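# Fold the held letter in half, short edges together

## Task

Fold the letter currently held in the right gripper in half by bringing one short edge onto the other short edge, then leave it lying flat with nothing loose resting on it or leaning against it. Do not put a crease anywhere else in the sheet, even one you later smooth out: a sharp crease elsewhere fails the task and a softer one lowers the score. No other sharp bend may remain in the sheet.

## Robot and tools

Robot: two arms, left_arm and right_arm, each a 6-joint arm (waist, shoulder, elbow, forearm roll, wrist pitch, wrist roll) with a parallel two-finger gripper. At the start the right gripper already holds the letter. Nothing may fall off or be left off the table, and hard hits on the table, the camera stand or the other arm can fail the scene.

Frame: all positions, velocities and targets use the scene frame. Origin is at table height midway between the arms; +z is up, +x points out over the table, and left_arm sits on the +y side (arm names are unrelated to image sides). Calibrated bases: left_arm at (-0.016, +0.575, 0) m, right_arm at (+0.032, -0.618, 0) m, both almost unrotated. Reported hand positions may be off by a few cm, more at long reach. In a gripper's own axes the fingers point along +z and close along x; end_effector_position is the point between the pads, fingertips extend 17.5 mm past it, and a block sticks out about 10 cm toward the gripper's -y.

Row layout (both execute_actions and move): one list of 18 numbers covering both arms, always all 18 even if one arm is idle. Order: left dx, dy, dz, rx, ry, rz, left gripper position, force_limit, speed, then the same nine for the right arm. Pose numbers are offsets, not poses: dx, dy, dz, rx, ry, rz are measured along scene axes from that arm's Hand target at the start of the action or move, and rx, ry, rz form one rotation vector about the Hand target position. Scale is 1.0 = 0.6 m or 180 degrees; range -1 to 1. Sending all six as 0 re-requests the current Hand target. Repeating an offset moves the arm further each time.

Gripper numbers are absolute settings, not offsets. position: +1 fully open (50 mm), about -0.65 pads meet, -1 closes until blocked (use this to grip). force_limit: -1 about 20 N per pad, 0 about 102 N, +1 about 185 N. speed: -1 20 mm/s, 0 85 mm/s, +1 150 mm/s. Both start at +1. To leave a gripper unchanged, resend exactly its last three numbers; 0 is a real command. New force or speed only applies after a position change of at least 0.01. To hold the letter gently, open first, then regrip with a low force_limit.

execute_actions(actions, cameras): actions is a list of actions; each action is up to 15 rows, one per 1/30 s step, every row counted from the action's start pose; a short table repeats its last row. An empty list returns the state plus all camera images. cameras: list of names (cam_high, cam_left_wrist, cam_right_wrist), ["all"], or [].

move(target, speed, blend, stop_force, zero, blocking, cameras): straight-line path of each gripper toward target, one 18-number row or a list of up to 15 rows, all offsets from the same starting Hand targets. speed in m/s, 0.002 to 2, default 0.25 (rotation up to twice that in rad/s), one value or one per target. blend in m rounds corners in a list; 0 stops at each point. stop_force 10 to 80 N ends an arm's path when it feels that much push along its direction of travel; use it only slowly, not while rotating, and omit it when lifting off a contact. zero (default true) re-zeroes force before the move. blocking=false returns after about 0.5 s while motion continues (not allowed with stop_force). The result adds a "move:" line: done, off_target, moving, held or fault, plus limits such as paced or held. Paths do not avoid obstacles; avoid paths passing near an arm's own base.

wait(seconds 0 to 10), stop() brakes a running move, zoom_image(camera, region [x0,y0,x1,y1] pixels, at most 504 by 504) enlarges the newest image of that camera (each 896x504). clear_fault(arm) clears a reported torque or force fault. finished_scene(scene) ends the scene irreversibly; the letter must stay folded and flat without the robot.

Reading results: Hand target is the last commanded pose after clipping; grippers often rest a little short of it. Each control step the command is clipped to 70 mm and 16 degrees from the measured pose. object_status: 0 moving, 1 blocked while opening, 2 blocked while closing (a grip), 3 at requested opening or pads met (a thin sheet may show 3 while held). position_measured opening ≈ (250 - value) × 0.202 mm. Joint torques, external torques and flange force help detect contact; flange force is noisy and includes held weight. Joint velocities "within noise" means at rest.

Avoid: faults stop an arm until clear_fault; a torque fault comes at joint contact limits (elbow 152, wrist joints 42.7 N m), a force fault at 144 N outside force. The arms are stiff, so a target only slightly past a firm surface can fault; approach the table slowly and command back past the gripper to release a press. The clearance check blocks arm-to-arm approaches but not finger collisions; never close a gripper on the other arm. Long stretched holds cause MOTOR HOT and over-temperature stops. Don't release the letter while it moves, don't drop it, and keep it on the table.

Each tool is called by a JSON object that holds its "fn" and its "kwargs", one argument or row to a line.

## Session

{"fn": "execute_actions", "kwargs": {
  "actions": []
}}

Scene clock: 0.00 s.
left_arm: end_effector_position=(+0.6341, +0.5888, +0.3532) position_measured=3 object_status=3 end_effector_quat_wxyz=(+0.000, +0.700, +0.715, +0.000) | right_arm: end_effector_position=(+0.4354, -0.1832, +0.2579) position_measured=250 object_status=3 end_effector_quat_wxyz=(+0.268, -0.169, +0.891, +0.325)
Joint positions: left_arm=[-0.053 0.167 1.62 0 1.354 -0.053] | right_arm=[0.606 -0.124 2.309 1.201 0.386 -2.374]
Joint velocities: within noise
Joint torques (N m): no reading
External joint torques (N m): no reading
Flange force (N): no reading
Hand target: left_arm +0.6341, +0.5888, +0.3532; +0.000, +0.700, +0.715, +0.000 | right_arm +0.4354, -0.1832, +0.2579; +0.268, -0.169, +0.891, +0.325
Tool commands: left_gripper/position=+1.0 left_gripper/force_limit=+1.0 left_gripper/speed=+1.0 right_gripper/position=-0.654902 right_gripper/force_limit=+1.0 right_gripper/speed=+1.0

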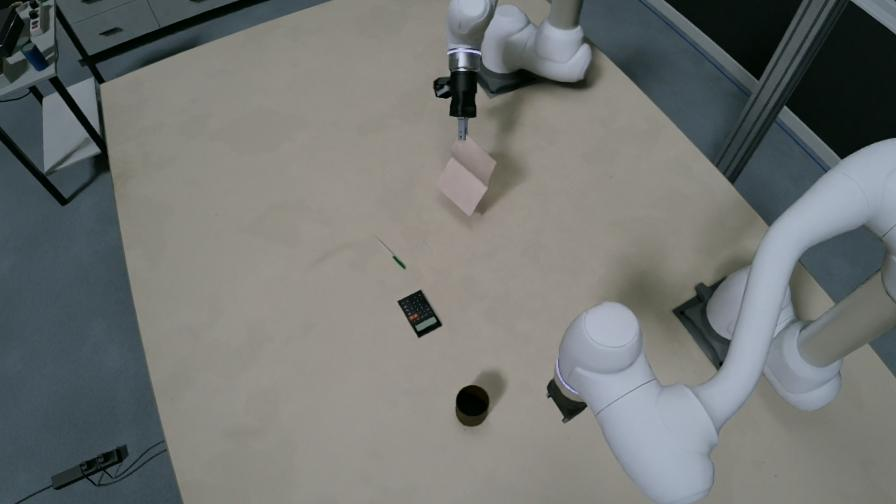

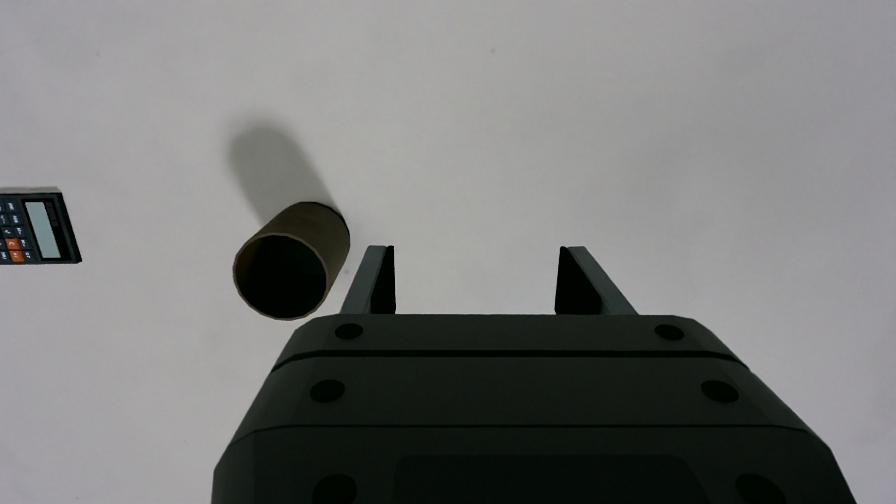

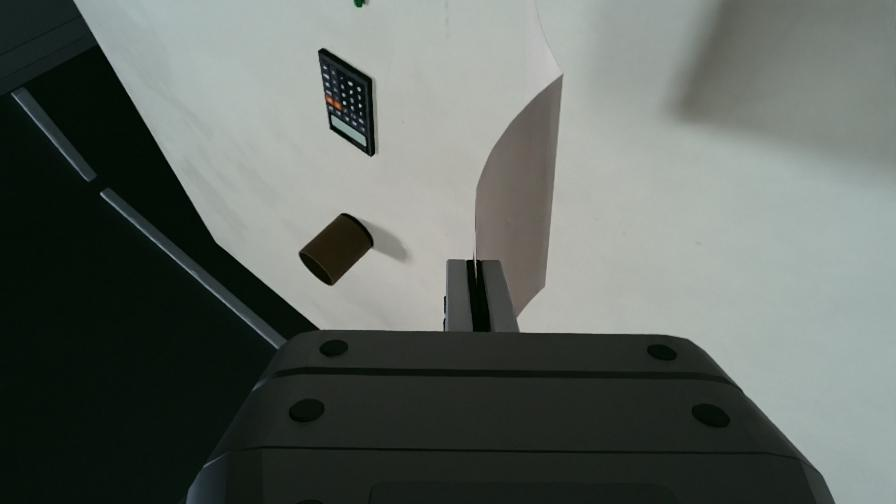

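{"fn": "move", "kwargs": {
  "target": [
    [-0.2235,-0.5647,-0.1720,0,0,-0.1461,-1,-1,0,0.0752,0.0823,0,0,0,-0.1889,-0.654902,1,1],
    [-0.2235,-0.5647,-0.1720,0,0,-0.1461,-1,-1,0,0.0752,0.0823,-0.1798,0,0,-0.1889,-0.654902,1,1],
    [-0.2235,-0.5647,-0.1720,0,0,-0.1461,-1,-1,0,-0.0003,0.1175,-0.2982,0,0,-0.1889,-0.654902,1,1],
    [-0.2235,-0.5647,-0.1720,0,0,-0.1461,-1,-1,0,-0.0457,0.1387,-0.3223,0,0,-0.1889,-0.654902,1,1]
  ],
  "speed": [0.25,0.2,0.15,0.1],
  "blend": [0.02,0.02,0.015,0],
  "cameras": ["cam_high", "cam_right_wrist"]
}}

{"fn": "zoom_image", "kwargs": {
  "camera": "cam_right_wrist",
  "region": [260, 0, 620, 340]
}}

Scene clock: 115.63 s.
left_arm: end_effector_position=(+0.5000, +0.2499, +0.2500) position_measured=251 object_status=3 end_effector_quat_wxyz=(+0.000, +0.844, +0.537, +0.000) | right_arm: end_effector_position=(+0.4080, -0.1000, +0.0645) position_measured=250 object_status=3 end_effector_quat_wxyz=(+0.351, +0.099, +0.902, +0.232)
Joint positions: left_arm=[-0.64 0.157 1.827 0 1.158 -0.181] | right_arm=[1.105 0.305 2.341 1.068 -0.527 -1.455]
Joint torques (N m): left_arm=[-1.84 -55.53 -41.49 4.02 0.02 0.2] | right_arm=[1.79 -55.27 -27.31 0.32 -2.06 0.1]
External joint torques (N m): left_arm=[2.02 -1.72 1.3 -0.02 0.05 -0.2] | right_arm=[-2.1 -2.98 1.08 0.05 0.08 -0.15]
Flange force (N): left_arm=[3.6 -4.4 0.3] | right_arm=[-7.4 -2.6 -5.0]
Hand target: left_arm +0.5000, +0.2499, +0.2500; +0.000, +0.844, +0.537, +0.000 | right_arm +0.4080, -0.0999, +0.0645; +0.351, +0.099, +0.902, +0.232
Off the commanded pose: left_arm 0.000 m, 0 deg | right_arm 0.000 m, 0 deg.
move: done
Images, in order (width x height): cam_high 896x504, cam_right_wrist 896x504.

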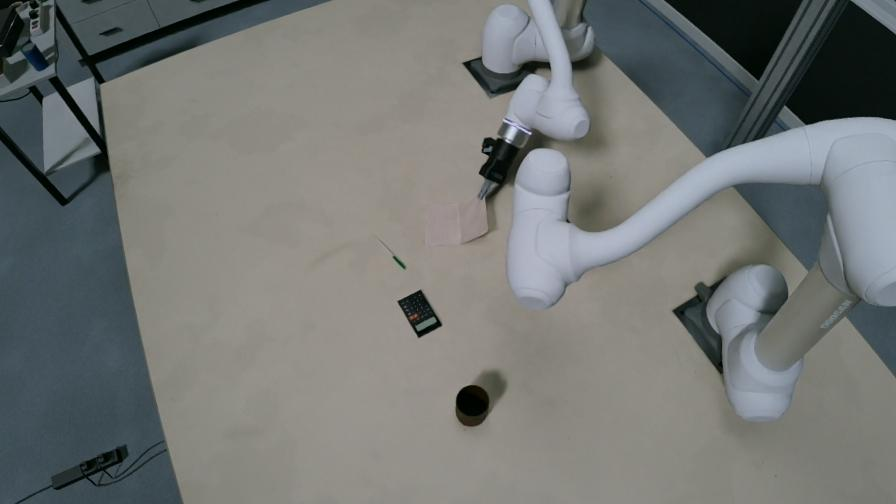

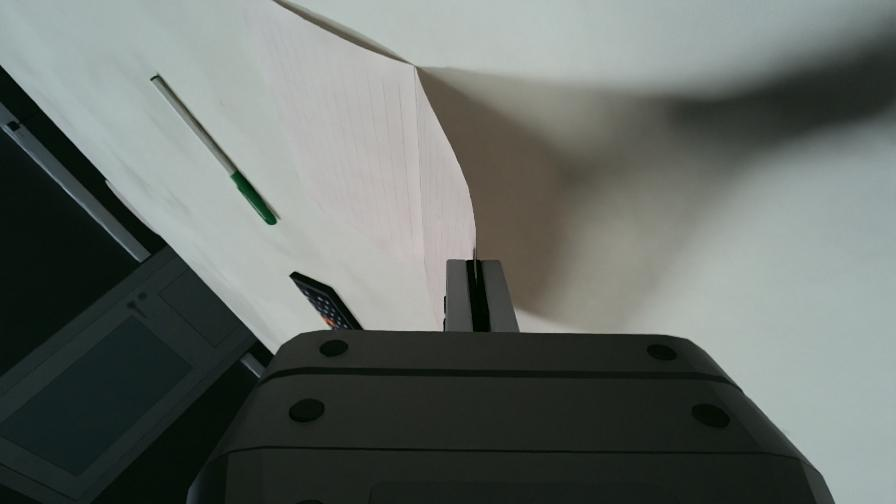

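Scaled by 1.400 from the camera's 896x504 image, which has a finer 1280x720 frame.

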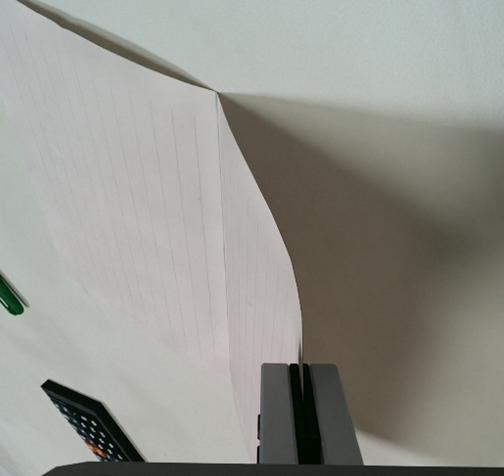

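{"fn": "move", "kwargs": {
  "target": [
    [0.0333,-0.0722,-0.0556,0,0,0,-1,-1,0,0.0586,-0.0286,0.0397,0.0487,0.0999,0,-0.654902,1,1],
    [0.0667,-0.1445,-0.1111,0,0,0,-1,-1,0,0.1191,-0.0581,0.0485,0.1047,0.2147,0,-0.654902,1,1],
    [0.1,-0.2167,-0.1667,0,0,0,-1,-1,0,0.1772,-0.0864,0.0282,0.1608,0.3296,0,-0.654902,1,1],
    [0.1,-0.2167,-0.1667,0,0,0,-1,-1,0,0.2147,-0.1047,-0.0068,0.2046,0.4194,0,-0.654902,1,1],
    [0.075,-0.4055,-0.30,0,0,0,-1,-1,0,0.2311,-0.1127,-0.0340,0.2289,0.4694,0,-0.654902,1,1],
    [0.0495,-0.458,-0.3417,0,0,0,-1,-1,0,0.2392,-0.1167,-0.0542,0.2338,0.4794,0,-0.654902,1,1]
  ],
  "speed": 0.25,
  "blend": [0.015,0.015,0.015,0.008,0.005,0],
  "cameras": ["cam_high", "cam_left_wrist", "cam_right_wrist"]
}}

{"fn": "zoom_image", "kwargs": {
  "camera": "cam_right_wrist",
  "region": [260, 0, 620, 340]
}}

Scene clock: 212.23 s.
left_arm: end_effector_position=(+0.5297, -0.0249, +0.0450) position_measured=251 object_status=3 end_effector_quat_wxyz=(+0.000, +0.844, +0.537, +0.000) | right_arm: end_effector_position=(+0.5515, -0.1699, +0.0320) position_measured=250 object_status=3 end_effector_quat_wxyz=(-0.399, +0.335, +0.762, +0.383)
Joint positions: left_arm=[-0.896 0.61 1.581 0 0.95 -0.438] | right_arm=[0.275 0.675 1.973 1.262 1.284 -1.408]
Joint torques (N m): left_arm=[-2.12 -95.08 -36.88 3.74 0 0.21] | right_arm=[1.44 -86.19 -25.55 2.02 2.21 0.25]
External joint torques (N m): left_arm=[2.27 -1.54 1.26 -0.2 0.05 -0.21] | right_arm=[-1.28 -5.52 1.22 -0.06 0.29 -0.19]
Flange force (N): left_arm=[4.2 -3.5 -0.9] | right_arm=[9.2 -4.6 -4.8]
Hand target: left_arm +0.5297, -0.0249, +0.0449; +0.000, +0.844, +0.537, +0.000 | right_arm +0.5515, -0.1700, +0.0320; -0.399, +0.335, +0.762, +0.383
Off the commanded pose: left_arm 0.000 m, 0 deg | right_arm 0.000 m, 0 deg.
move: done

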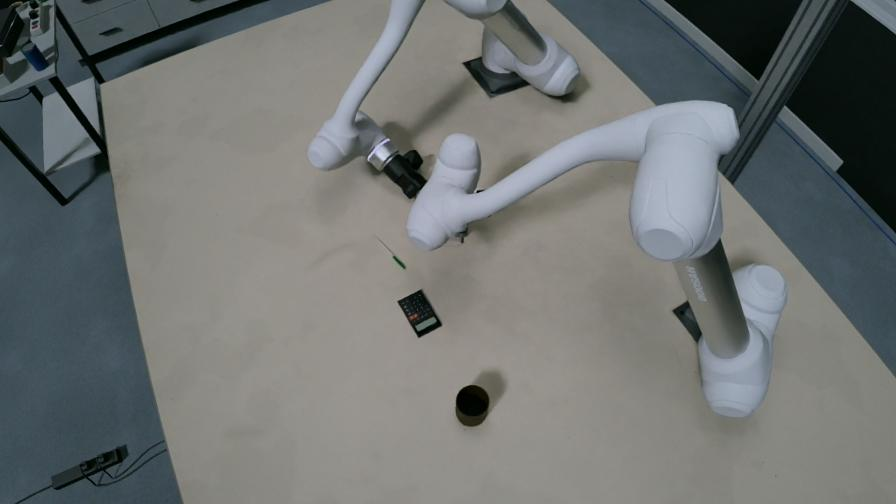

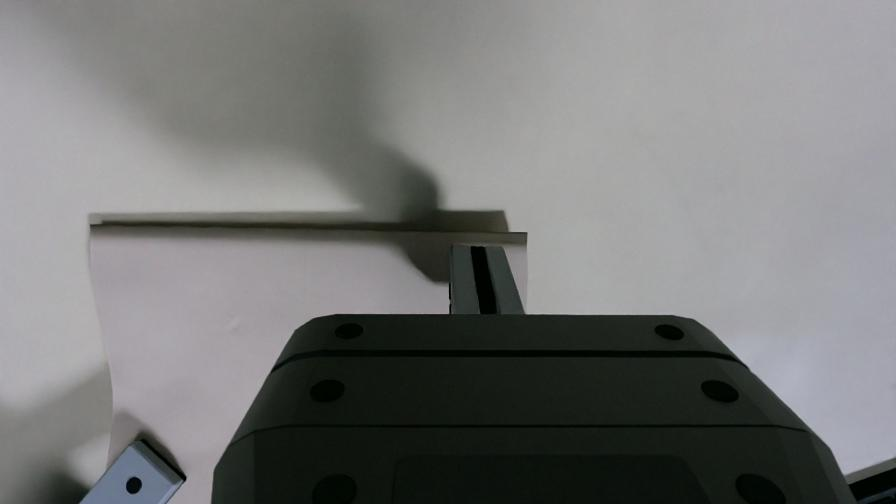

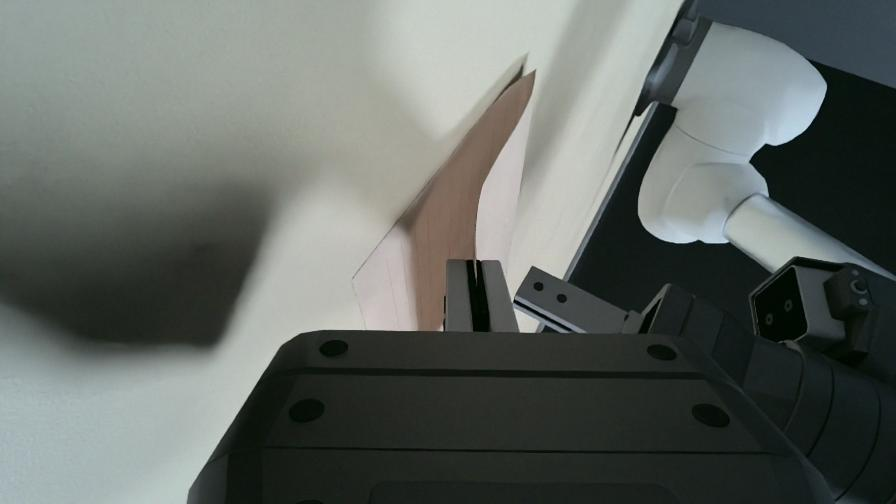

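Scaled by 1.400 from the camera's 896x504 image, which has a finer 1280x720 frame.

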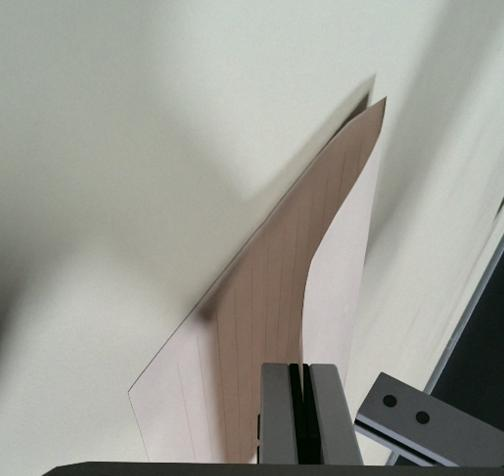

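{"fn": "move", "kwargs": {
  "target": [
    [-0.0031,0.0107,-0.02,0,0,0,-1,-1,0,0,0,0,0,0,0,-0.654902,1,1],
    [-0.0031,0.0107,-0.0383,0,0,0,-1,-1,0,0,0,0,0,0,0,-0.654902,1,1],
    [-0.0031,0.0107,-0.055,0,0,0,-1,-1,0,0,0,0,0,0,0,-0.654902,1,1]
  ],
  "speed": [0.05,0.03,0.01],
  "stop_force": 10,
  "cameras": ["cam_left_wrist", "cam_right_wrist"]
}}

Scene clock: 281.43 s.
left_arm: end_effector_position=(+0.5278, -0.0185, +0.0200) position_measured=251 object_status=3 end_effector_quat_wxyz=(+0.000, +0.844, +0.537, +0.000) | right_arm: end_effector_position=(+0.5515, -0.1700, +0.0320) position_measured=250 object_status=3 end_effector_quat_wxyz=(-0.399, +0.335, +0.762, +0.383)
Joint positions: left_arm=[-0.893 0.627 1.607 0 0.907 -0.434] | right_arm=[0.275 0.675 1.973 1.262 1.284 -1.408]
Joint torques (N m): left_arm=[-1.49 -81.07 -29.97 3.55 -1.08 0.24] | right_arm=[0.8 -85.74 -25.55 2.06 2.2 0.19]
External joint torques (N m): left_arm=[1.44 -15.34 -4.37 -0.15 1.14 -0.24] | right_arm=[-0.53 -5.44 1.37 -0.11 0.28 -0.13]
Flange force (N): left_arm=[4.5 -6.9 -18.9] | right_arm=[9.6 -4.5 -3.8]
Hand target: left_arm +0.5278, -0.0185, +0.0200; +0.000, +0.844, +0.537, +0.000 (not the last commanded pose) | right_arm +0.5515, -0.1700, +0.0320; -0.399, +0.335, +0.762, +0.383
Off the commanded pose: left_arm 0.008 m, 0 deg | right_arm 0.000 m, 0 deg.
move: contact (left_arm); path passed 2 of 3 targets
Images, in order (width x height): cam_left_wrist 896x504, cam_right_wrist 896x504.

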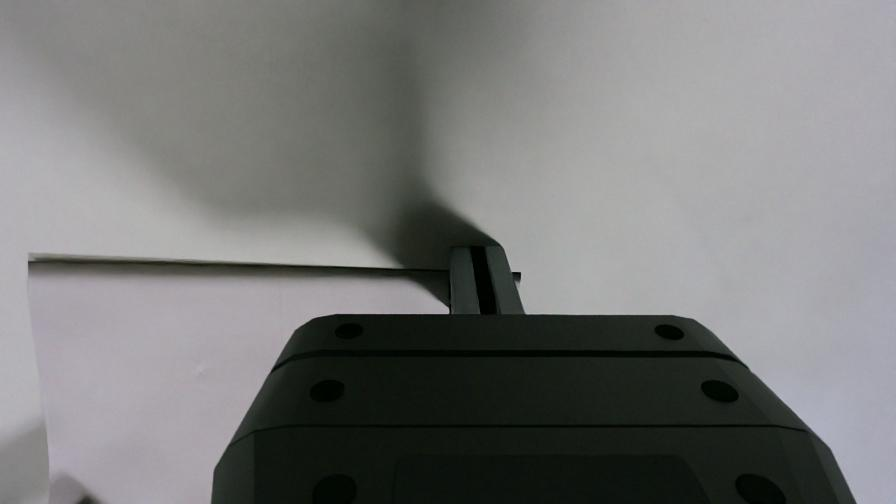

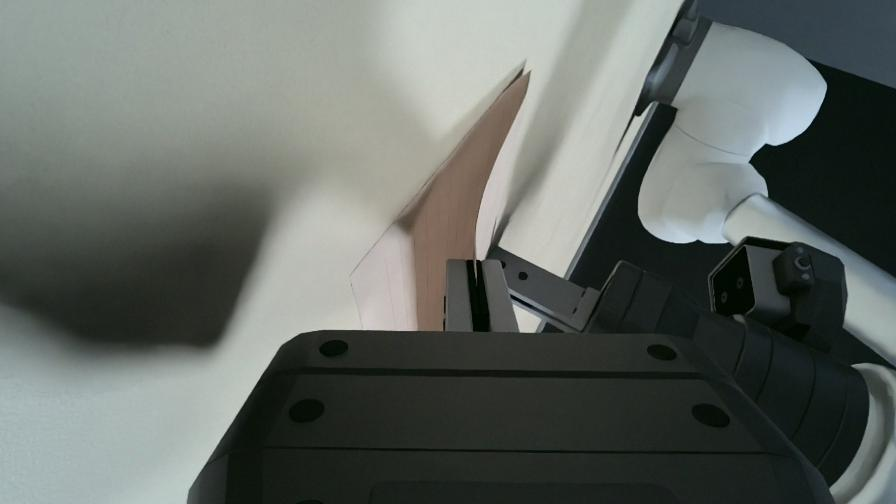

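{"fn": "move", "kwargs": {
  "target": [
    [0,0,0.018,0,0,0,-1,-1,0,0,0,0,0,0,0,-0.654902,1,1],
    [-0.0178,-0.0358,0.018,0,0,0,-1,-1,0,0,0,0,0,0,0,-0.654902,1,1],
    [-0.0178,-0.0358,0,0,0,0,-1,-1,0,0,0,0,0,0,0,-0.654902,1,1],
    [-0.0178,-0.0358,0.018,0,0,0,-1,-1,0,0,0,0,0,0,0,-0.654902,1,1],
    [-0.0356,-0.0716,0.018,0,0,0,-1,-1,0,0,0,0,0,0,0,-0.654902,1,1],
    [-0.0356,-0.0716,0,0,0,0,-1,-1,0,0,0,0,0,0,0,-0.654902,1,1],
    [-0.0356,-0.0716,0.018,0,0,0,-1,-1,0,0,0,0,0,0,0,-0.654902,1,1],
    [-0.0534,-0.1074,0.018,0,0,0,-1,-1,0,0,0,0,0,0,0,-0.654902,1,1],
    [-0.0534,-0.1074,0.0001,0,0,0,-1,-1,0,0,0,0,0,0,0,-0.654902,1,1],
    [-0.0534,-0.1074,0.018,0,0,0,-1,-1,0,0,0,0,0,0,0,-0.654902,1,1],
    [-0.0712,-0.1432,0.018,0,0,0,-1,-1,0,0,0,0,0,0,0,-0.654902,1,1],
    [-0.0712,-0.1432,0.0001,0,0,0,-1,-1,0,0,0,0,0,0,0,-0.654902,1,1],
    [-0.0712,-0.1432,0.018,0,0,0,-1,-1,0,0,0,0,0,0,0,-0.654902,1,1],
    [-0.0890,-0.1790,0.018,0,0,0,-1,-1,0,0,0,0,0,0,0,-0.654902,1,1],
    [-0.0890,-0.1790,0.0002,0,0,0,-1,-1,0,0,0,0,0,0,0,-0.654902,1,1]
  ],
  "speed": 0.12,
  "blend": [0.004,0.004,0,0.004,0.004,0,0.004,0.004,0,0.004,0.004,0,0.004,0.004,0],
  "cameras": ["cam_left_wrist", "cam_right_wrist"]
}}

{"fn": "zoom_image", "kwargs": {
  "camera": "cam_right_wrist",
  "region": [300, 0, 620, 340]
}}

Scene clock: 312.57 s.
left_arm: end_effector_position=(+0.4745, -0.1259, +0.0203) position_measured=251 object_status=3 end_effector_quat_wxyz=(+0.000, +0.844, +0.537, +0.000) | right_arm: end_effector_position=(+0.5515, -0.1700, +0.0320) position_measured=250 object_status=3 end_effector_quat_wxyz=(-0.399, +0.335, +0.762, +0.383)
Joint positions: left_arm=[-1.022 0.692 1.486 0 0.963 -0.563] | right_arm=[0.275 0.675 1.973 1.262 1.284 -1.408]
Joint torques (N m): left_arm=[-1.76 -90.53 -30.11 3.42 -0.07 0.26] | right_arm=[1.29 -85.73 -25.38 2.02 2.17 0.17]
External joint torques (N m): left_arm=[2.15 -13.4 -5.79 0.13 0.12 -0.26] | right_arm=[-1.18 -5.65 1.14 -0.06 0.32 -0.11]
Flange force (N): left_arm=[3.5 -1.7 -15.2] | right_arm=[9.5 -4.3 -4.8]
Hand target: left_arm +0.4744, -0.1259, +0.0201; +0.000, +0.844, +0.537, +0.000 | right_arm +0.5515, -0.1700, +0.0320; -0.399, +0.335, +0.762, +0.383
Off the commanded pose: left_arm 0.000 m, 0 deg | right_arm 0.000 m, 0 deg.
move: done
Images, in order (width x height): cam_left_wrist 896x504, cam_right_wrist 896x504.

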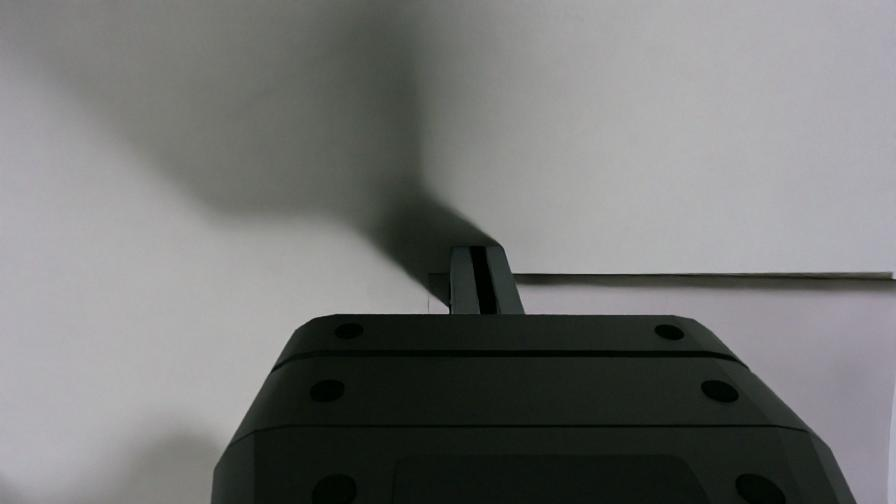

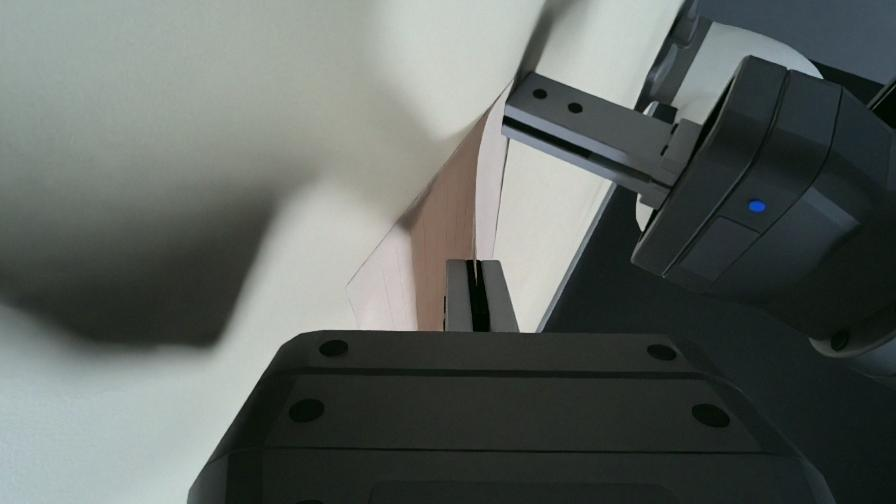

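Scaled by 1.482 from the camera's 896x504 image, which has a finer 1280x720 frame.

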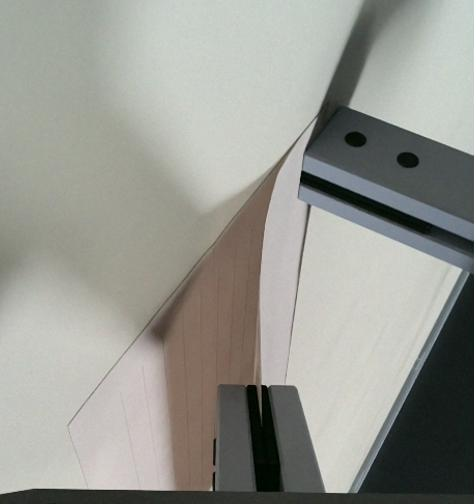

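{"fn": "zoom_image", "kwargs": {
  "camera": "cam_left_wrist",
  "region": [500, 230, 896, 330]
}}

Scaled by 1.273 from the camera's 896x504 image, which has a finer 1280x720 frame.

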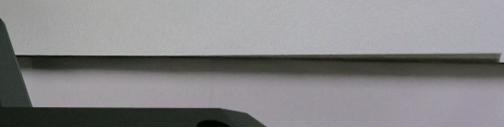

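{"fn": "move", "kwargs": {
  "target": [
    [0,0,0,0,0,0,-1,-1,0,0,0,0.005,0,0,0,-0.654902,1,1],
    [0,0,0,0,0,0,-1,-1,0,0,0,0.005,0,0,0,-0.45,-1,-1],
    [0,0,0,0,0,0,-1,-1,0,0.0282,-0.0680,0.0358,0,0,0,-0.45,-1,-1],
    [0,0,0,0,0,0,-1,-1,0,0.0615,-0.1513,0.2358,0,0,0,-0.45,-1,-1]
  ],
  "speed": [0.05,0.05,0.1,0.2],
  "blend": [0,0,0.01,0],
  "cameras": ["cam_left_wrist", "cam_right_wrist"]
}}

{"fn": "zoom_image", "kwargs": {
  "camera": "cam_left_wrist",
  "region": [500, 200, 896, 400]
}}

Scene clock: 351.70 s.
left_arm: end_effector_position=(+0.4744, -0.1259, +0.0201) position_measured=251 object_status=3 end_effector_quat_wxyz=(+0.000, +0.844, +0.537, +0.000) | right_arm: end_effector_position=(+0.5884, -0.2607, +0.1734) position_measured=220 object_status=3 end_effector_quat_wxyz=(-0.399, +0.335, +0.762, +0.383)
Joint positions: left_arm=[-1.022 0.692 1.486 0 0.963 -0.563] | right_arm=[0.129 0.489 1.916 1.103 1.454 -1.212]
Joint torques (N m): left_arm=[-2.22 -85.9 -28.58 3.35 -0.08 0.19] | right_arm=[1.51 -77.41 -32.81 3.22 1.9 0.23]
External joint torques (N m): left_arm=[2.29 -17.85 -7.33 0.2 0.13 -0.19] | right_arm=[-1.31 -5.03 0.98 -0.07 0.28 -0.17]
Flange force (N): left_arm=[4.8 -3.4 -20.0] | right_arm=[7.8 -6.0 -2.8]
Hand target: left_arm +0.4744, -0.1259, +0.0201; +0.000, +0.844, +0.537, +0.000 | right_arm +0.5884, -0.2607, +0.1735; -0.399, +0.335, +0.762, +0.383
Off the commanded pose: left_arm 0.000 m, 0 deg | right_arm 0.000 m, 0 deg.
move: done
Images, in order (width x height): cam_left_wrist 896x504, cam_right_wrist 896x504.

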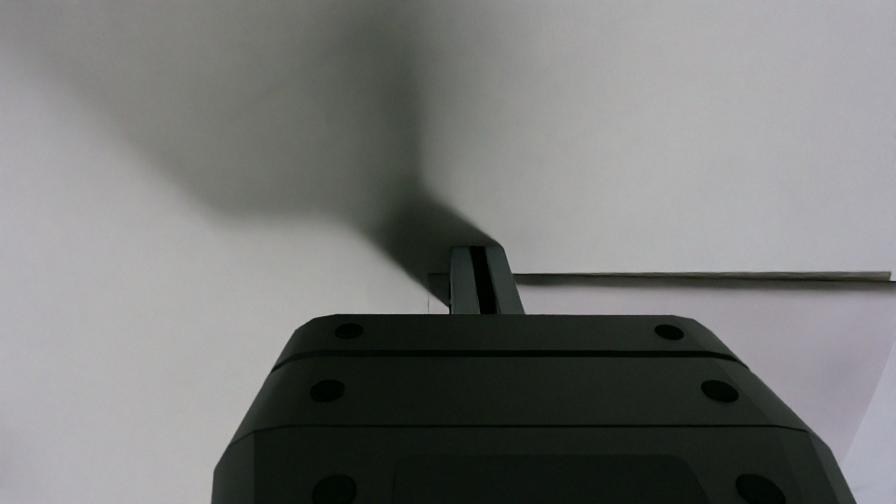

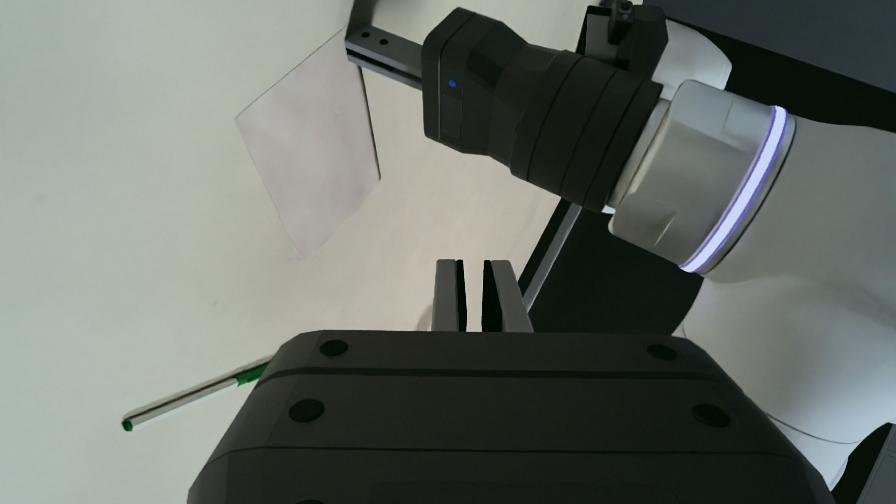

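Scaled by 1.273 from the camera's 896x504 image, which has a finer 1280x720 frame.

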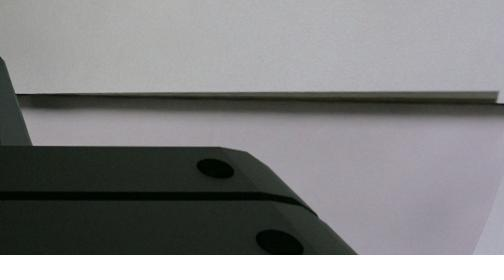

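{"fn": "zoom_image", "kwargs": {
  "camera": "cam_right_wrist",
  "region": [210, 10, 410, 280]
}}

Scaled by 1.867 from the camera's 896x504 image, which has a finer 1280x720 frame.

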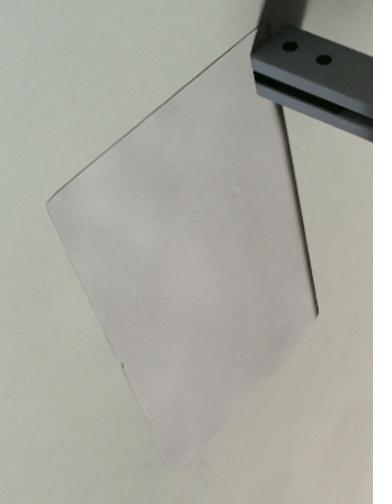

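{"fn": "move", "kwargs": {
  "target": [
    [0,0,0.018,0,0,0,-1,-1,0,0,0,0,0,0,0,-0.45,-1,-1],
    [0.0178,0.0358,0.018,0,0,0,-1,-1,0,0,0,0,0,0,0,-0.45,-1,-1],
    [0.0178,0.0358,-0.0002,0,0,0,-1,-1,0,0,0,0,0,0,0,-0.45,-1,-1],
    [0.0178,0.0358,0.018,0,0,0,-1,-1,0,0,0,0,0,0,0,-0.45,-1,-1],
    [0.0356,0.0716,0.018,0,0,0,-1,-1,0,0,0,0,0,0,0,-0.45,-1,-1],
    [0.0356,0.0716,-0.0003,0,0,0,-1,-1,0,0,0,0,0,0,0,-0.45,-1,-1],
    [0.0356,0.0716,0.018,0,0,0,-1,-1,0,0,0,0,0,0,0,-0.45,-1,-1],
    [0.0534,0.1074,0.018,0,0,0,-1,-1,0,0,0,0,0,0,0,-0.45,-1,-1],
    [0.0534,0.1074,-0.0003,0,0,0,-1,-1,0,0,0,0,0,0,0,-0.45,-1,-1],
    [0.0534,0.1074,0.018,0,0,0,-1,-1,0,0,0,0,0,0,0,-0.45,-1,-1],
    [0.0712,0.1432,0.018,0,0,0,-1,-1,0,0,0,0,0,0,0,-0.45,-1,-1],
    [0.0712,0.1432,-0.0004,0,0,0,-1,-1,0,0,0,0,0,0,0,-0.45,-1,-1],
    [0.0712,0.1432,0.018,0,0,0,-1,-1,0,0,0,0,0,0,0,-0.45,-1,-1],
    [0.0890,0.1790,0.018,0,0,0,-1,-1,0,0,0,0,0,0,0,-0.45,-1,-1],
    [0.0890,0.1790,-0.0004,0,0,0,-1,-1,0,0,0,0,0,0,0,-0.45,-1,-1]
  ],
  "speed": 0.12,
  "blend": [0.004,0.004,0,0.004,0.004,0,0.004,0.004,0,0.004,0.004,0,0.004,0.004,0],
  "cameras": ["cam_left_wrist"]
}}

{"fn": "move", "kwargs": {
  "target": [
    [0,0,0.05,0,0,0,-1,-1,0,0,0,0,0,0,0,-0.45,-1,-1],
    [0,0.25,0.25,0,0,0,-1,-1,0,0,0,0,0,0,0,-0.45,-1,-1]
  ],
  "speed": [0.1,0.25],
  "blend": 0.01,
  "cameras": ["cam_left_wrist", "cam_right_wrist", "cam_high"]
}}

{"fn": "zoom_image", "kwargs": {
  "camera": "cam_right_wrist",
  "region": [210, 10, 410, 280]
}}

Scene clock: 386.87 s.
left_arm: end_effector_position=(+0.5278, -0.0185, +0.0200) position_measured=251 object_status=3 end_effector_quat_wxyz=(+0.000, +0.844, +0.537, +0.000) | right_arm: end_effector_position=(+0.5884, -0.2607, +0.1735) position_measured=220 object_status=3 end_effector_quat_wxyz=(-0.399, +0.335, +0.762, +0.383)
Joint positions: left_arm=[-0.893 0.627 1.607 0 0.907 -0.434] | right_arm=[0.129 0.489 1.916 1.103 1.454 -1.212]
Joint torques (N m): left_arm=[-1.06 -83.78 -29.57 3.64 -0.21 0.18] | right_arm=[0.8 -77.43 -32.71 3.25 1.93 0.21]
External joint torques (N m): left_arm=[0.87 -12.56 -4.77 -0.25 0.27 -0.18] | right_arm=[-0.44 -4.69 0.98 -0.11 0.24 -0.14]
Flange force (N): left_arm=[2.5 -3.9 -15.0] | right_arm=[7.6 -5.2 -1.5]
Hand target: left_arm +0.5278, -0.0185, +0.0199; +0.000, +0.844, +0.537, +0.000 | right_arm +0.5884, -0.2607, +0.1735; -0.399, +0.335, +0.762, +0.383
Off the commanded pose: left_arm 0.000 m, 0 deg | right_arm 0.000 m, 0 deg.
move: done
Images, in order (width x height): cam_left_wrist 896x504.

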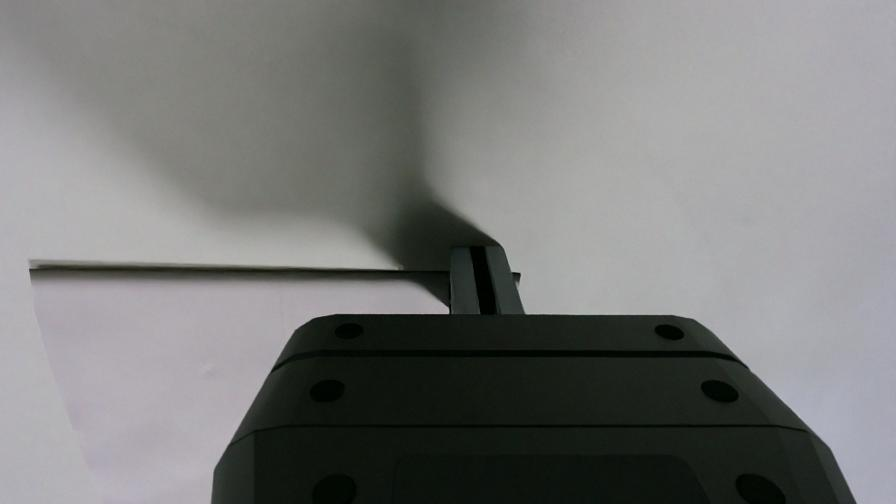

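Scene clock: 388.30 s.
left_arm: end_effector_position=(+0.5278, +0.1316, +0.1698) position_measured=251 object_status=3 end_effector_quat_wxyz=(+0.000, +0.844, +0.537, +0.000) | right_arm: end_effector_position=(+0.5884, -0.2607, +0.1735) position_measured=220 object_status=3 end_effector_quat_wxyz=(-0.399, +0.335, +0.762, +0.383)
Joint positions: left_arm=[-0.755 0.352 1.732 0 1.058 -0.296] | right_arm=[0.129 0.489 1.916 1.103 1.454 -1.212]
Joint torques (N m): left_arm=[-1 -74.9 -39.54 3.83 0.02 0.19] | right_arm=[1.32 -76.79 -32.52 3.2 1.91 0.19]
External joint torques (N m): left_arm=[1.22 -0.05 1.41 -0.03 0.05 -0.19] | right_arm=[-1.43 -5.61 0.69 -0.03 0.26 -0.12]
Flange force (N): left_arm=[2.1 -2.4 1.1] | right_arm=[8.6 -5.8 -3.2]
Hand target: left_arm +0.5278, +0.1315, +0.1699; +0.000, +0.844, +0.537, +0.000 | right_arm +0.5884, -0.2607, +0.1735; -0.399, +0.335, +0.762, +0.383
Off the commanded pose: left_arm 0.000 m, 0 deg | right_arm 0.000 m, 0 deg.
move: done

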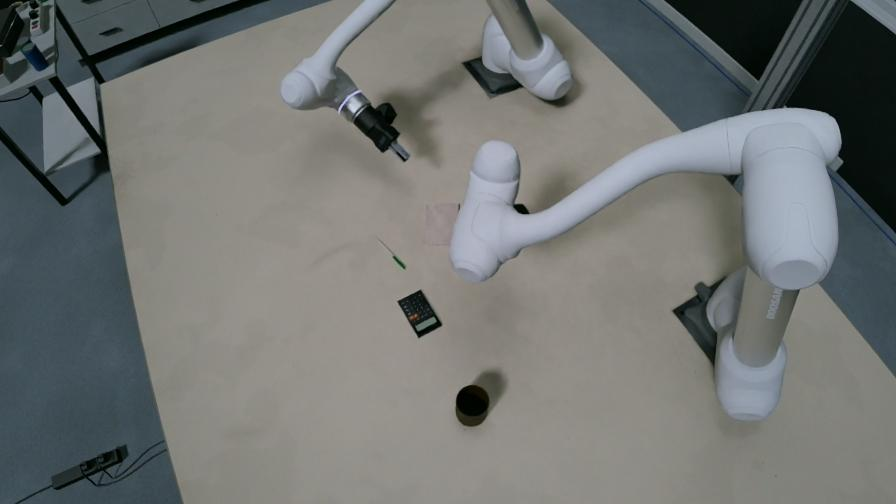

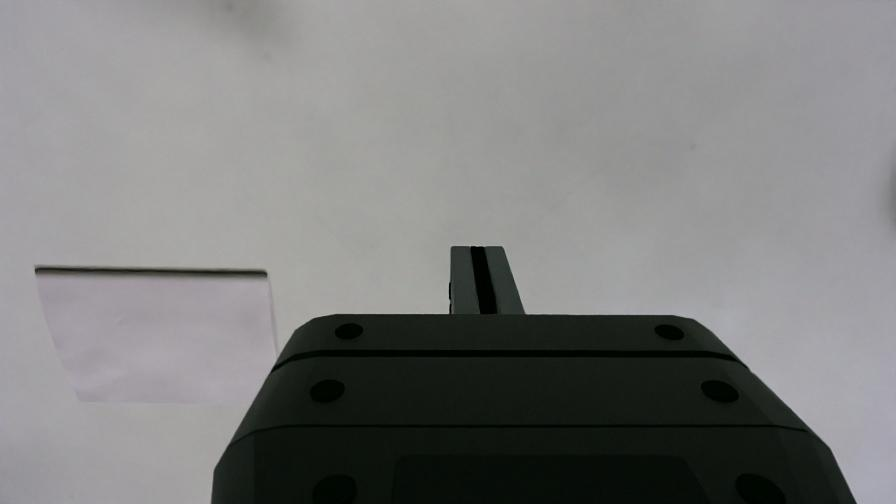

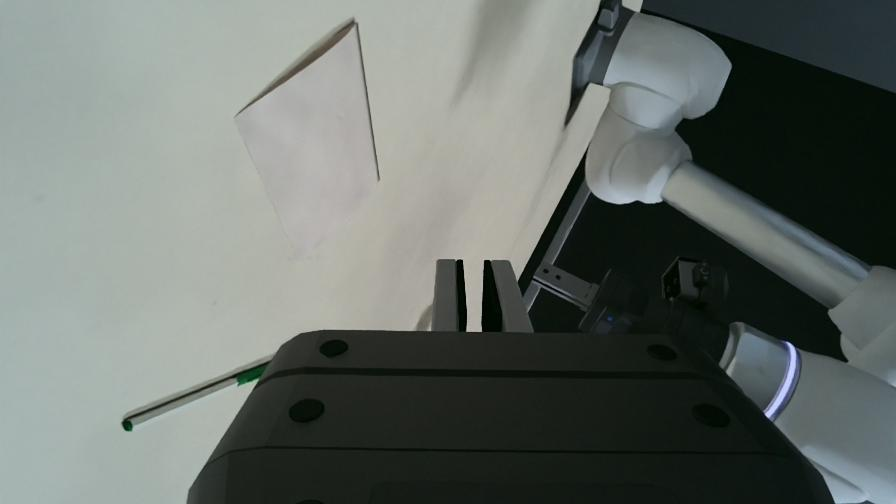

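Scaled by 1.867 from the camera's 896x504 image, which has a finer 1280x720 frame.

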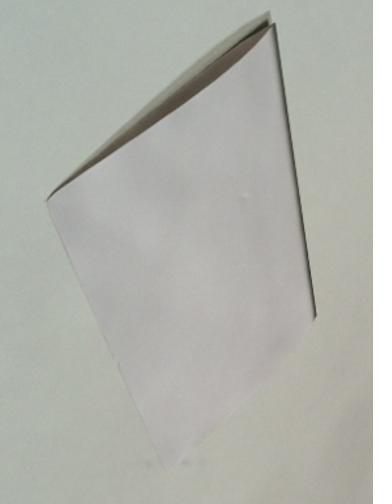

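{"fn": "move", "kwargs": {
  "target": [
    [0.0052,-0.2395,-0.2,0,0,0,-1,-1,0,0,0,0,0,0,0,-0.45,-1,-1],
    [0.0052,-0.2395,-0.2502,0,0,0,-1,-1,0,0,0,0,0,0,0,-0.45,-1,-1],
    [0.0052,-0.2395,-0.2332,0,0,0,-1,-1,0,0,0,0,0,0,0,-0.45,-1,-1],
    [-0.0097,-0.2693,-0.2332,0,0,0,-1,-1,0,0,0,0,0,0,0,-0.45,-1,-1],
    [-0.0097,-0.2693,-0.2502,0,0,0,-1,-1,0,0,0,0,0,0,0,-0.45,-1,-1],
    [-0.0097,-0.2693,-0.2332,0,0,0,-1,-1,0,0,0,0,0,0,0,-0.45,-1,-1],
    [-0.0275,-0.3052,-0.2332,0,0,0,-1,-1,0,0,0,0,0,0,0,-0.45,-1,-1],
    [-0.0275,-0.3052,-0.2501,0,0,0,-1,-1,0,0,0,0,0,0,0,-0.45,-1,-1],
    [-0.0275,-0.3052,-0.2332,0,0,0,-1,-1,0,0,0,0,0,0,0,-0.45,-1,-1],
    [-0.0453,-0.3410,-0.2332,0,0,0,-1,-1,0,0,0,0,0,0,0,-0.45,-1,-1],
    [-0.0453,-0.3410,-0.2500,0,0,0,-1,-1,0,0,0,0,0,0,0,-0.45,-1,-1],
    [-0.0453,-0.3410,-0.2332,0,0,0,-1,-1,0,0,0,0,0,0,0,-0.45,-1,-1],
    [-0.0632,-0.3768,-0.2332,0,0,0,-1,-1,0,0,0,0,0,0,0,-0.45,-1,-1],
    [-0.0632,-0.3768,-0.2500,0,0,0,-1,-1,0,0,0,0,0,0,0,-0.45,-1,-1],
    [-0.0632,-0.3768,-0.2332,0,0,0,-1,-1,0,0,0,0,0,0,0,-0.45,-1,-1]
  ],
  "speed": [0.2,0.12,0.12,0.12,0.12,0.12,0.12,0.12,0.12,0.12,0.12,0.12,0.12,0.12,0.12],
  "blend": [0.01,0,0.003,0.003,0,0.003,0.003,0,0.003,0.003,0,0.003,0.003,0,0],
  "cameras": ["cam_left_wrist", "cam_right_wrist"]
}}

{"fn": "move", "kwargs": {
  "target": [
    [-0.0178,-0.0358,0,0,0,0,-1,-1,0,0,0,0,0,0,0,-0.45,-1,-1],
    [-0.0178,-0.0358,-0.0168,0,0,0,-1,-1,0,0,0,0,0,0,0,-0.45,-1,-1],
    [-0.0178,-0.0358,0,0,0,0,-1,-1,0,0,0,0,0,0,0,-0.45,-1,-1],
    [-0.0327,-0.0657,0,0,0,0,-1,-1,0,0,0,0,0,0,0,-0.45,-1,-1],
    [-0.0327,-0.0657,-0.0168,0,0,0,-1,-1,0,0,0,0,0,0,0,-0.45,-1,-1]
  ],
  "speed": 0.12,
  "blend": [0.003,0,0.003,0.003,0],
  "cameras": ["cam_left_wrist"]
}}

{"fn": "move", "kwargs": {
  "target": [
    [0,0,0.05,0,0,0,-1,-1,0,0,0,0,0,0,0,-0.45,-1,-1],
    [0.02,0.3,0.25,0,0,0,-1,-1,0,0,0,0,0,0,0,-0.45,-1,-1]
  ],
  "speed": [0.1,0.3],
  "blend": 0.01,
  "cameras": ["cam_left_wrist", "cam_right_wrist"]
}}

{"fn": "zoom_image", "kwargs": {
  "camera": "cam_right_wrist",
  "region": [210, 0, 410, 270]
}}

Scene clock: 447.23 s.
left_arm: end_effector_position=(+0.4899, -0.0945, +0.0299) position_measured=251 object_status=3 end_effector_quat_wxyz=(+0.000, +0.844, +0.537, +0.000) | right_arm: end_effector_position=(+0.5884, -0.2607, +0.1735) position_measured=220 object_status=3 end_effector_quat_wxyz=(-0.399, +0.335, +0.762, +0.383)
Joint positions: left_arm=[-0.986 0.662 1.522 0 0.958 -0.527] | right_arm=[0.129 0.489 1.916 1.103 1.454 -1.212]
Joint torques (N m): left_arm=[-1.68 -99.31 -36.55 3.57 -0.11 0.23] | right_arm=[1.43 -76.99 -32.68 3.17 1.89 0.22]
External joint torques (N m): left_arm=[1.84 -1.9 0.75 -0.03 0.17 -0.23] | right_arm=[-1.5 -5.15 0.91 -0.01 0.28 -0.15]
Flange force (N): left_arm=[3.6 -2.7 -1.6] | right_arm=[7.9 -6.0 -3.1]
Hand target: left_arm +0.4899, -0.0945, +0.0300; +0.000, +0.844, +0.537, +0.000 | right_arm +0.5884, -0.2607, +0.1735; -0.399, +0.335, +0.762, +0.383
Off the commanded pose: left_arm 0.000 m, 0 deg | right_arm 0.000 m, 0 deg.
move: done
Images, in order (width x height): cam_left_wrist 896x504, cam_right_wrist 896x504.

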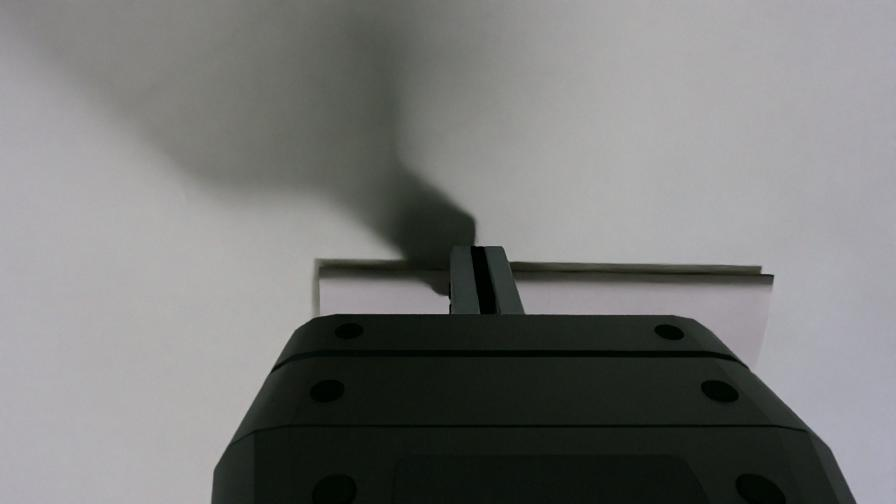

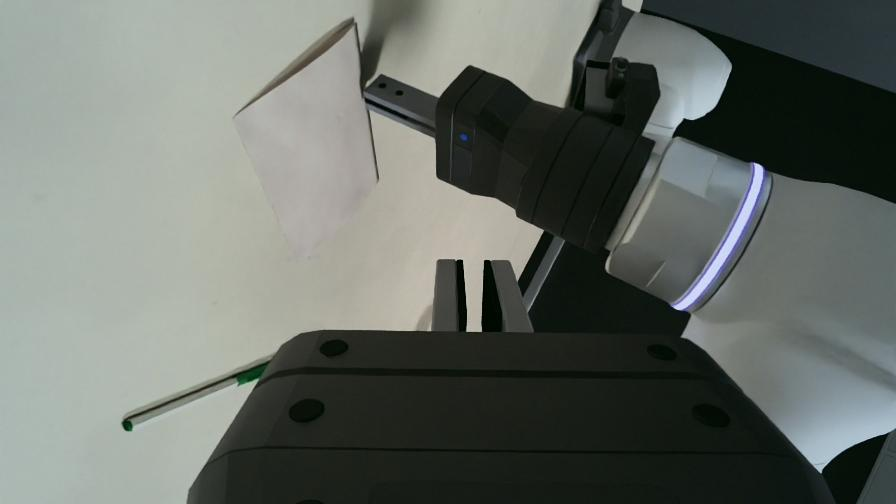

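Scene clock: 448.53 s.
left_arm: end_effector_position=(+0.4703, -0.1340, +0.0201) position_measured=251 object_status=3 end_effector_quat_wxyz=(+0.000, +0.844, +0.537, +0.000) | right_arm: end_effector_position=(+0.5884, -0.2607, +0.1735) position_measured=220 object_status=3 end_effector_quat_wxyz=(-0.399, +0.335, +0.762, +0.383)
Joint positions: left_arm=[-1.031 0.698 1.476 0 0.968 -0.572] | right_arm=[0.129 0.489 1.916 1.103 1.454 -1.212]
Joint torques (N m): left_arm=[-2.05 -82.93 -27.42 3.41 -0.57 0.21] | right_arm=[1.38 -77.34 -32.94 3.2 1.93 0.2]
External joint torques (N m): left_arm=[1.87 -21.4 -8.62 0.14 0.62 -0.21] | right_arm=[-1.44 -4.95 1.12 -0.04 0.23 -0.13]
Flange force (N): left_arm=[4.9 -4.5 -24.5] | right_arm=[7.7 -6.2 -2.8]
Hand target: left_arm +0.4703, -0.1340, +0.0199; +0.000, +0.844, +0.537, +0.000 | right_arm +0.5884, -0.2607, +0.1735; -0.399, +0.335, +0.762, +0.383
Off the commanded pose: left_arm 0.000 m, 0 deg | right_arm 0.000 m, 0 deg.
move: done
Images, in order (width x height): cam_left_wrist 896x504.

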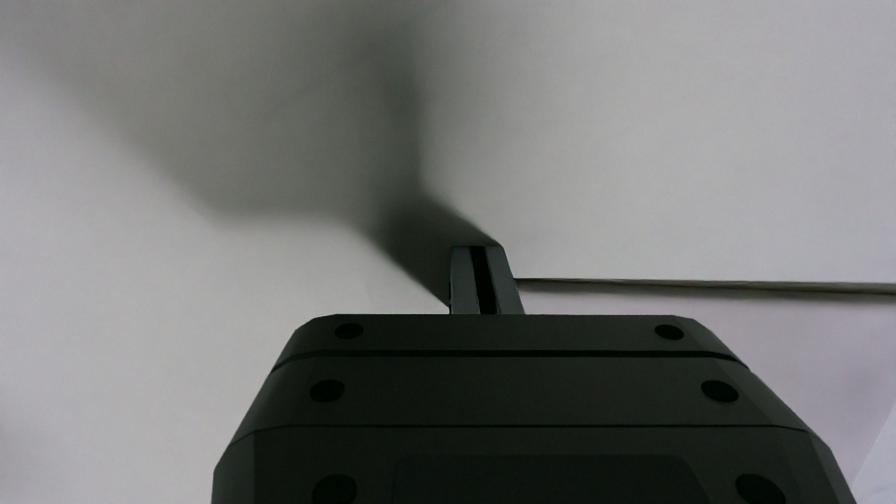

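Scene clock: 449.93 s.
left_arm: end_effector_position=(+0.4823, +0.0460, +0.1698) position_measured=251 object_status=3 end_effector_quat_wxyz=(+0.000, +0.844, +0.537, +0.000) | right_arm: end_effector_position=(+0.5884, -0.2607, +0.1735) position_measured=220 object_status=3 end_effector_quat_wxyz=(-0.399, +0.335, +0.762, +0.383)
Joint positions: left_arm=[-0.884 0.387 1.68 0 1.074 -0.425] | right_arm=[0.129 0.489 1.916 1.103 1.454 -1.212]
Joint torques (N m): left_arm=[-2.19 -77.4 -39.92 3.19 0.01 0.25] | right_arm=[1.03 -77.11 -32.89 3.19 1.92 0.21]
External joint torques (N m): left_arm=[2.23 -1.06 1.51 0.62 0.06 -0.25] | right_arm=[-1.3 -4.98 1.1 -0.02 0.25 -0.15]
Flange force (N): left_arm=[4.2 -3.2 0.4] | right_arm=[7.8 -6.1 -2.6]
Hand target: left_arm +0.4823, +0.0460, +0.1699; +0.000, +0.844, +0.537, +0.000 | right_arm +0.5884, -0.2607, +0.1735; -0.399, +0.335, +0.762, +0.383
Off the commanded pose: left_arm 0.000 m, 0 deg | right_arm 0.000 m, 0 deg.
move: done
Images, in order (width x height): cam_left_wrist 896x504, cam_right_wrist 896x504.

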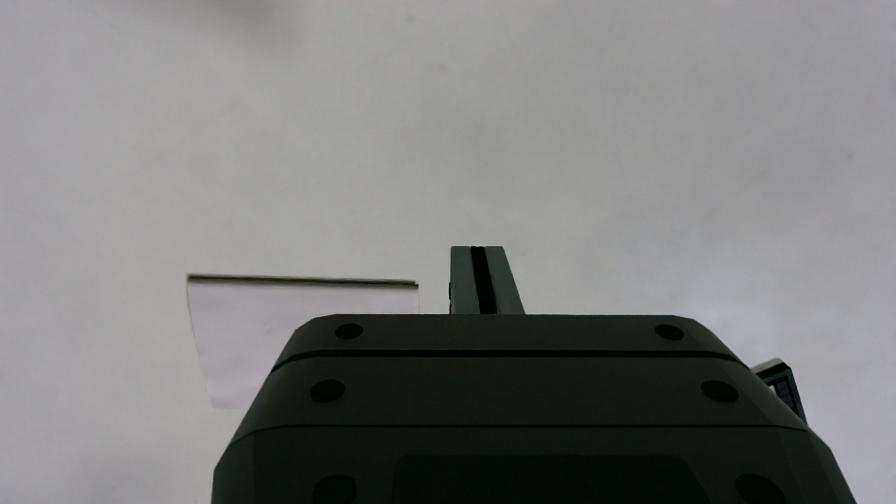

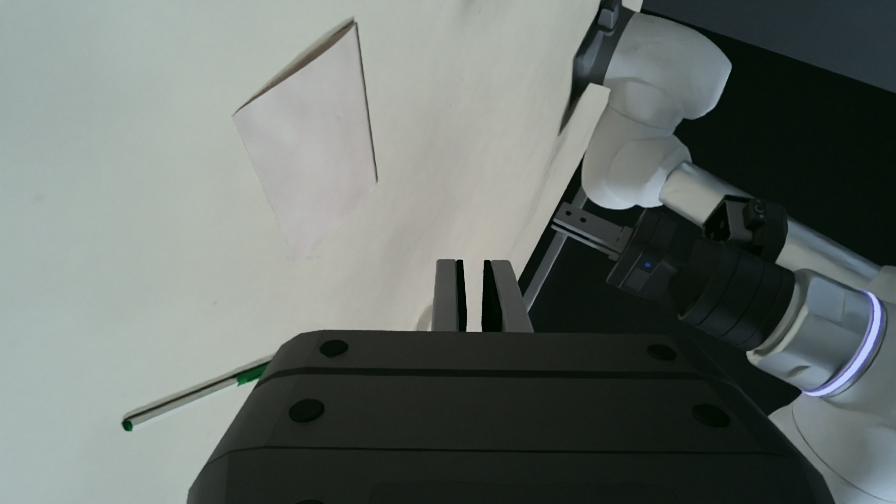

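Scaled by 1.867 from the camera's 896x504 image, which has a finer 1280x720 frame.

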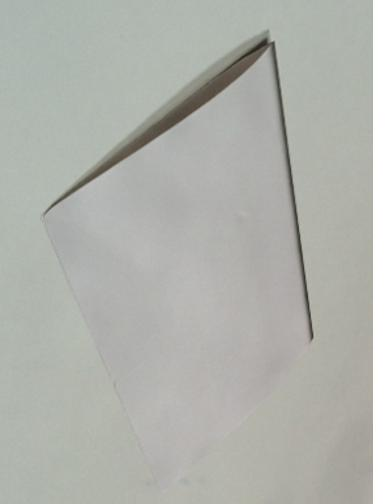

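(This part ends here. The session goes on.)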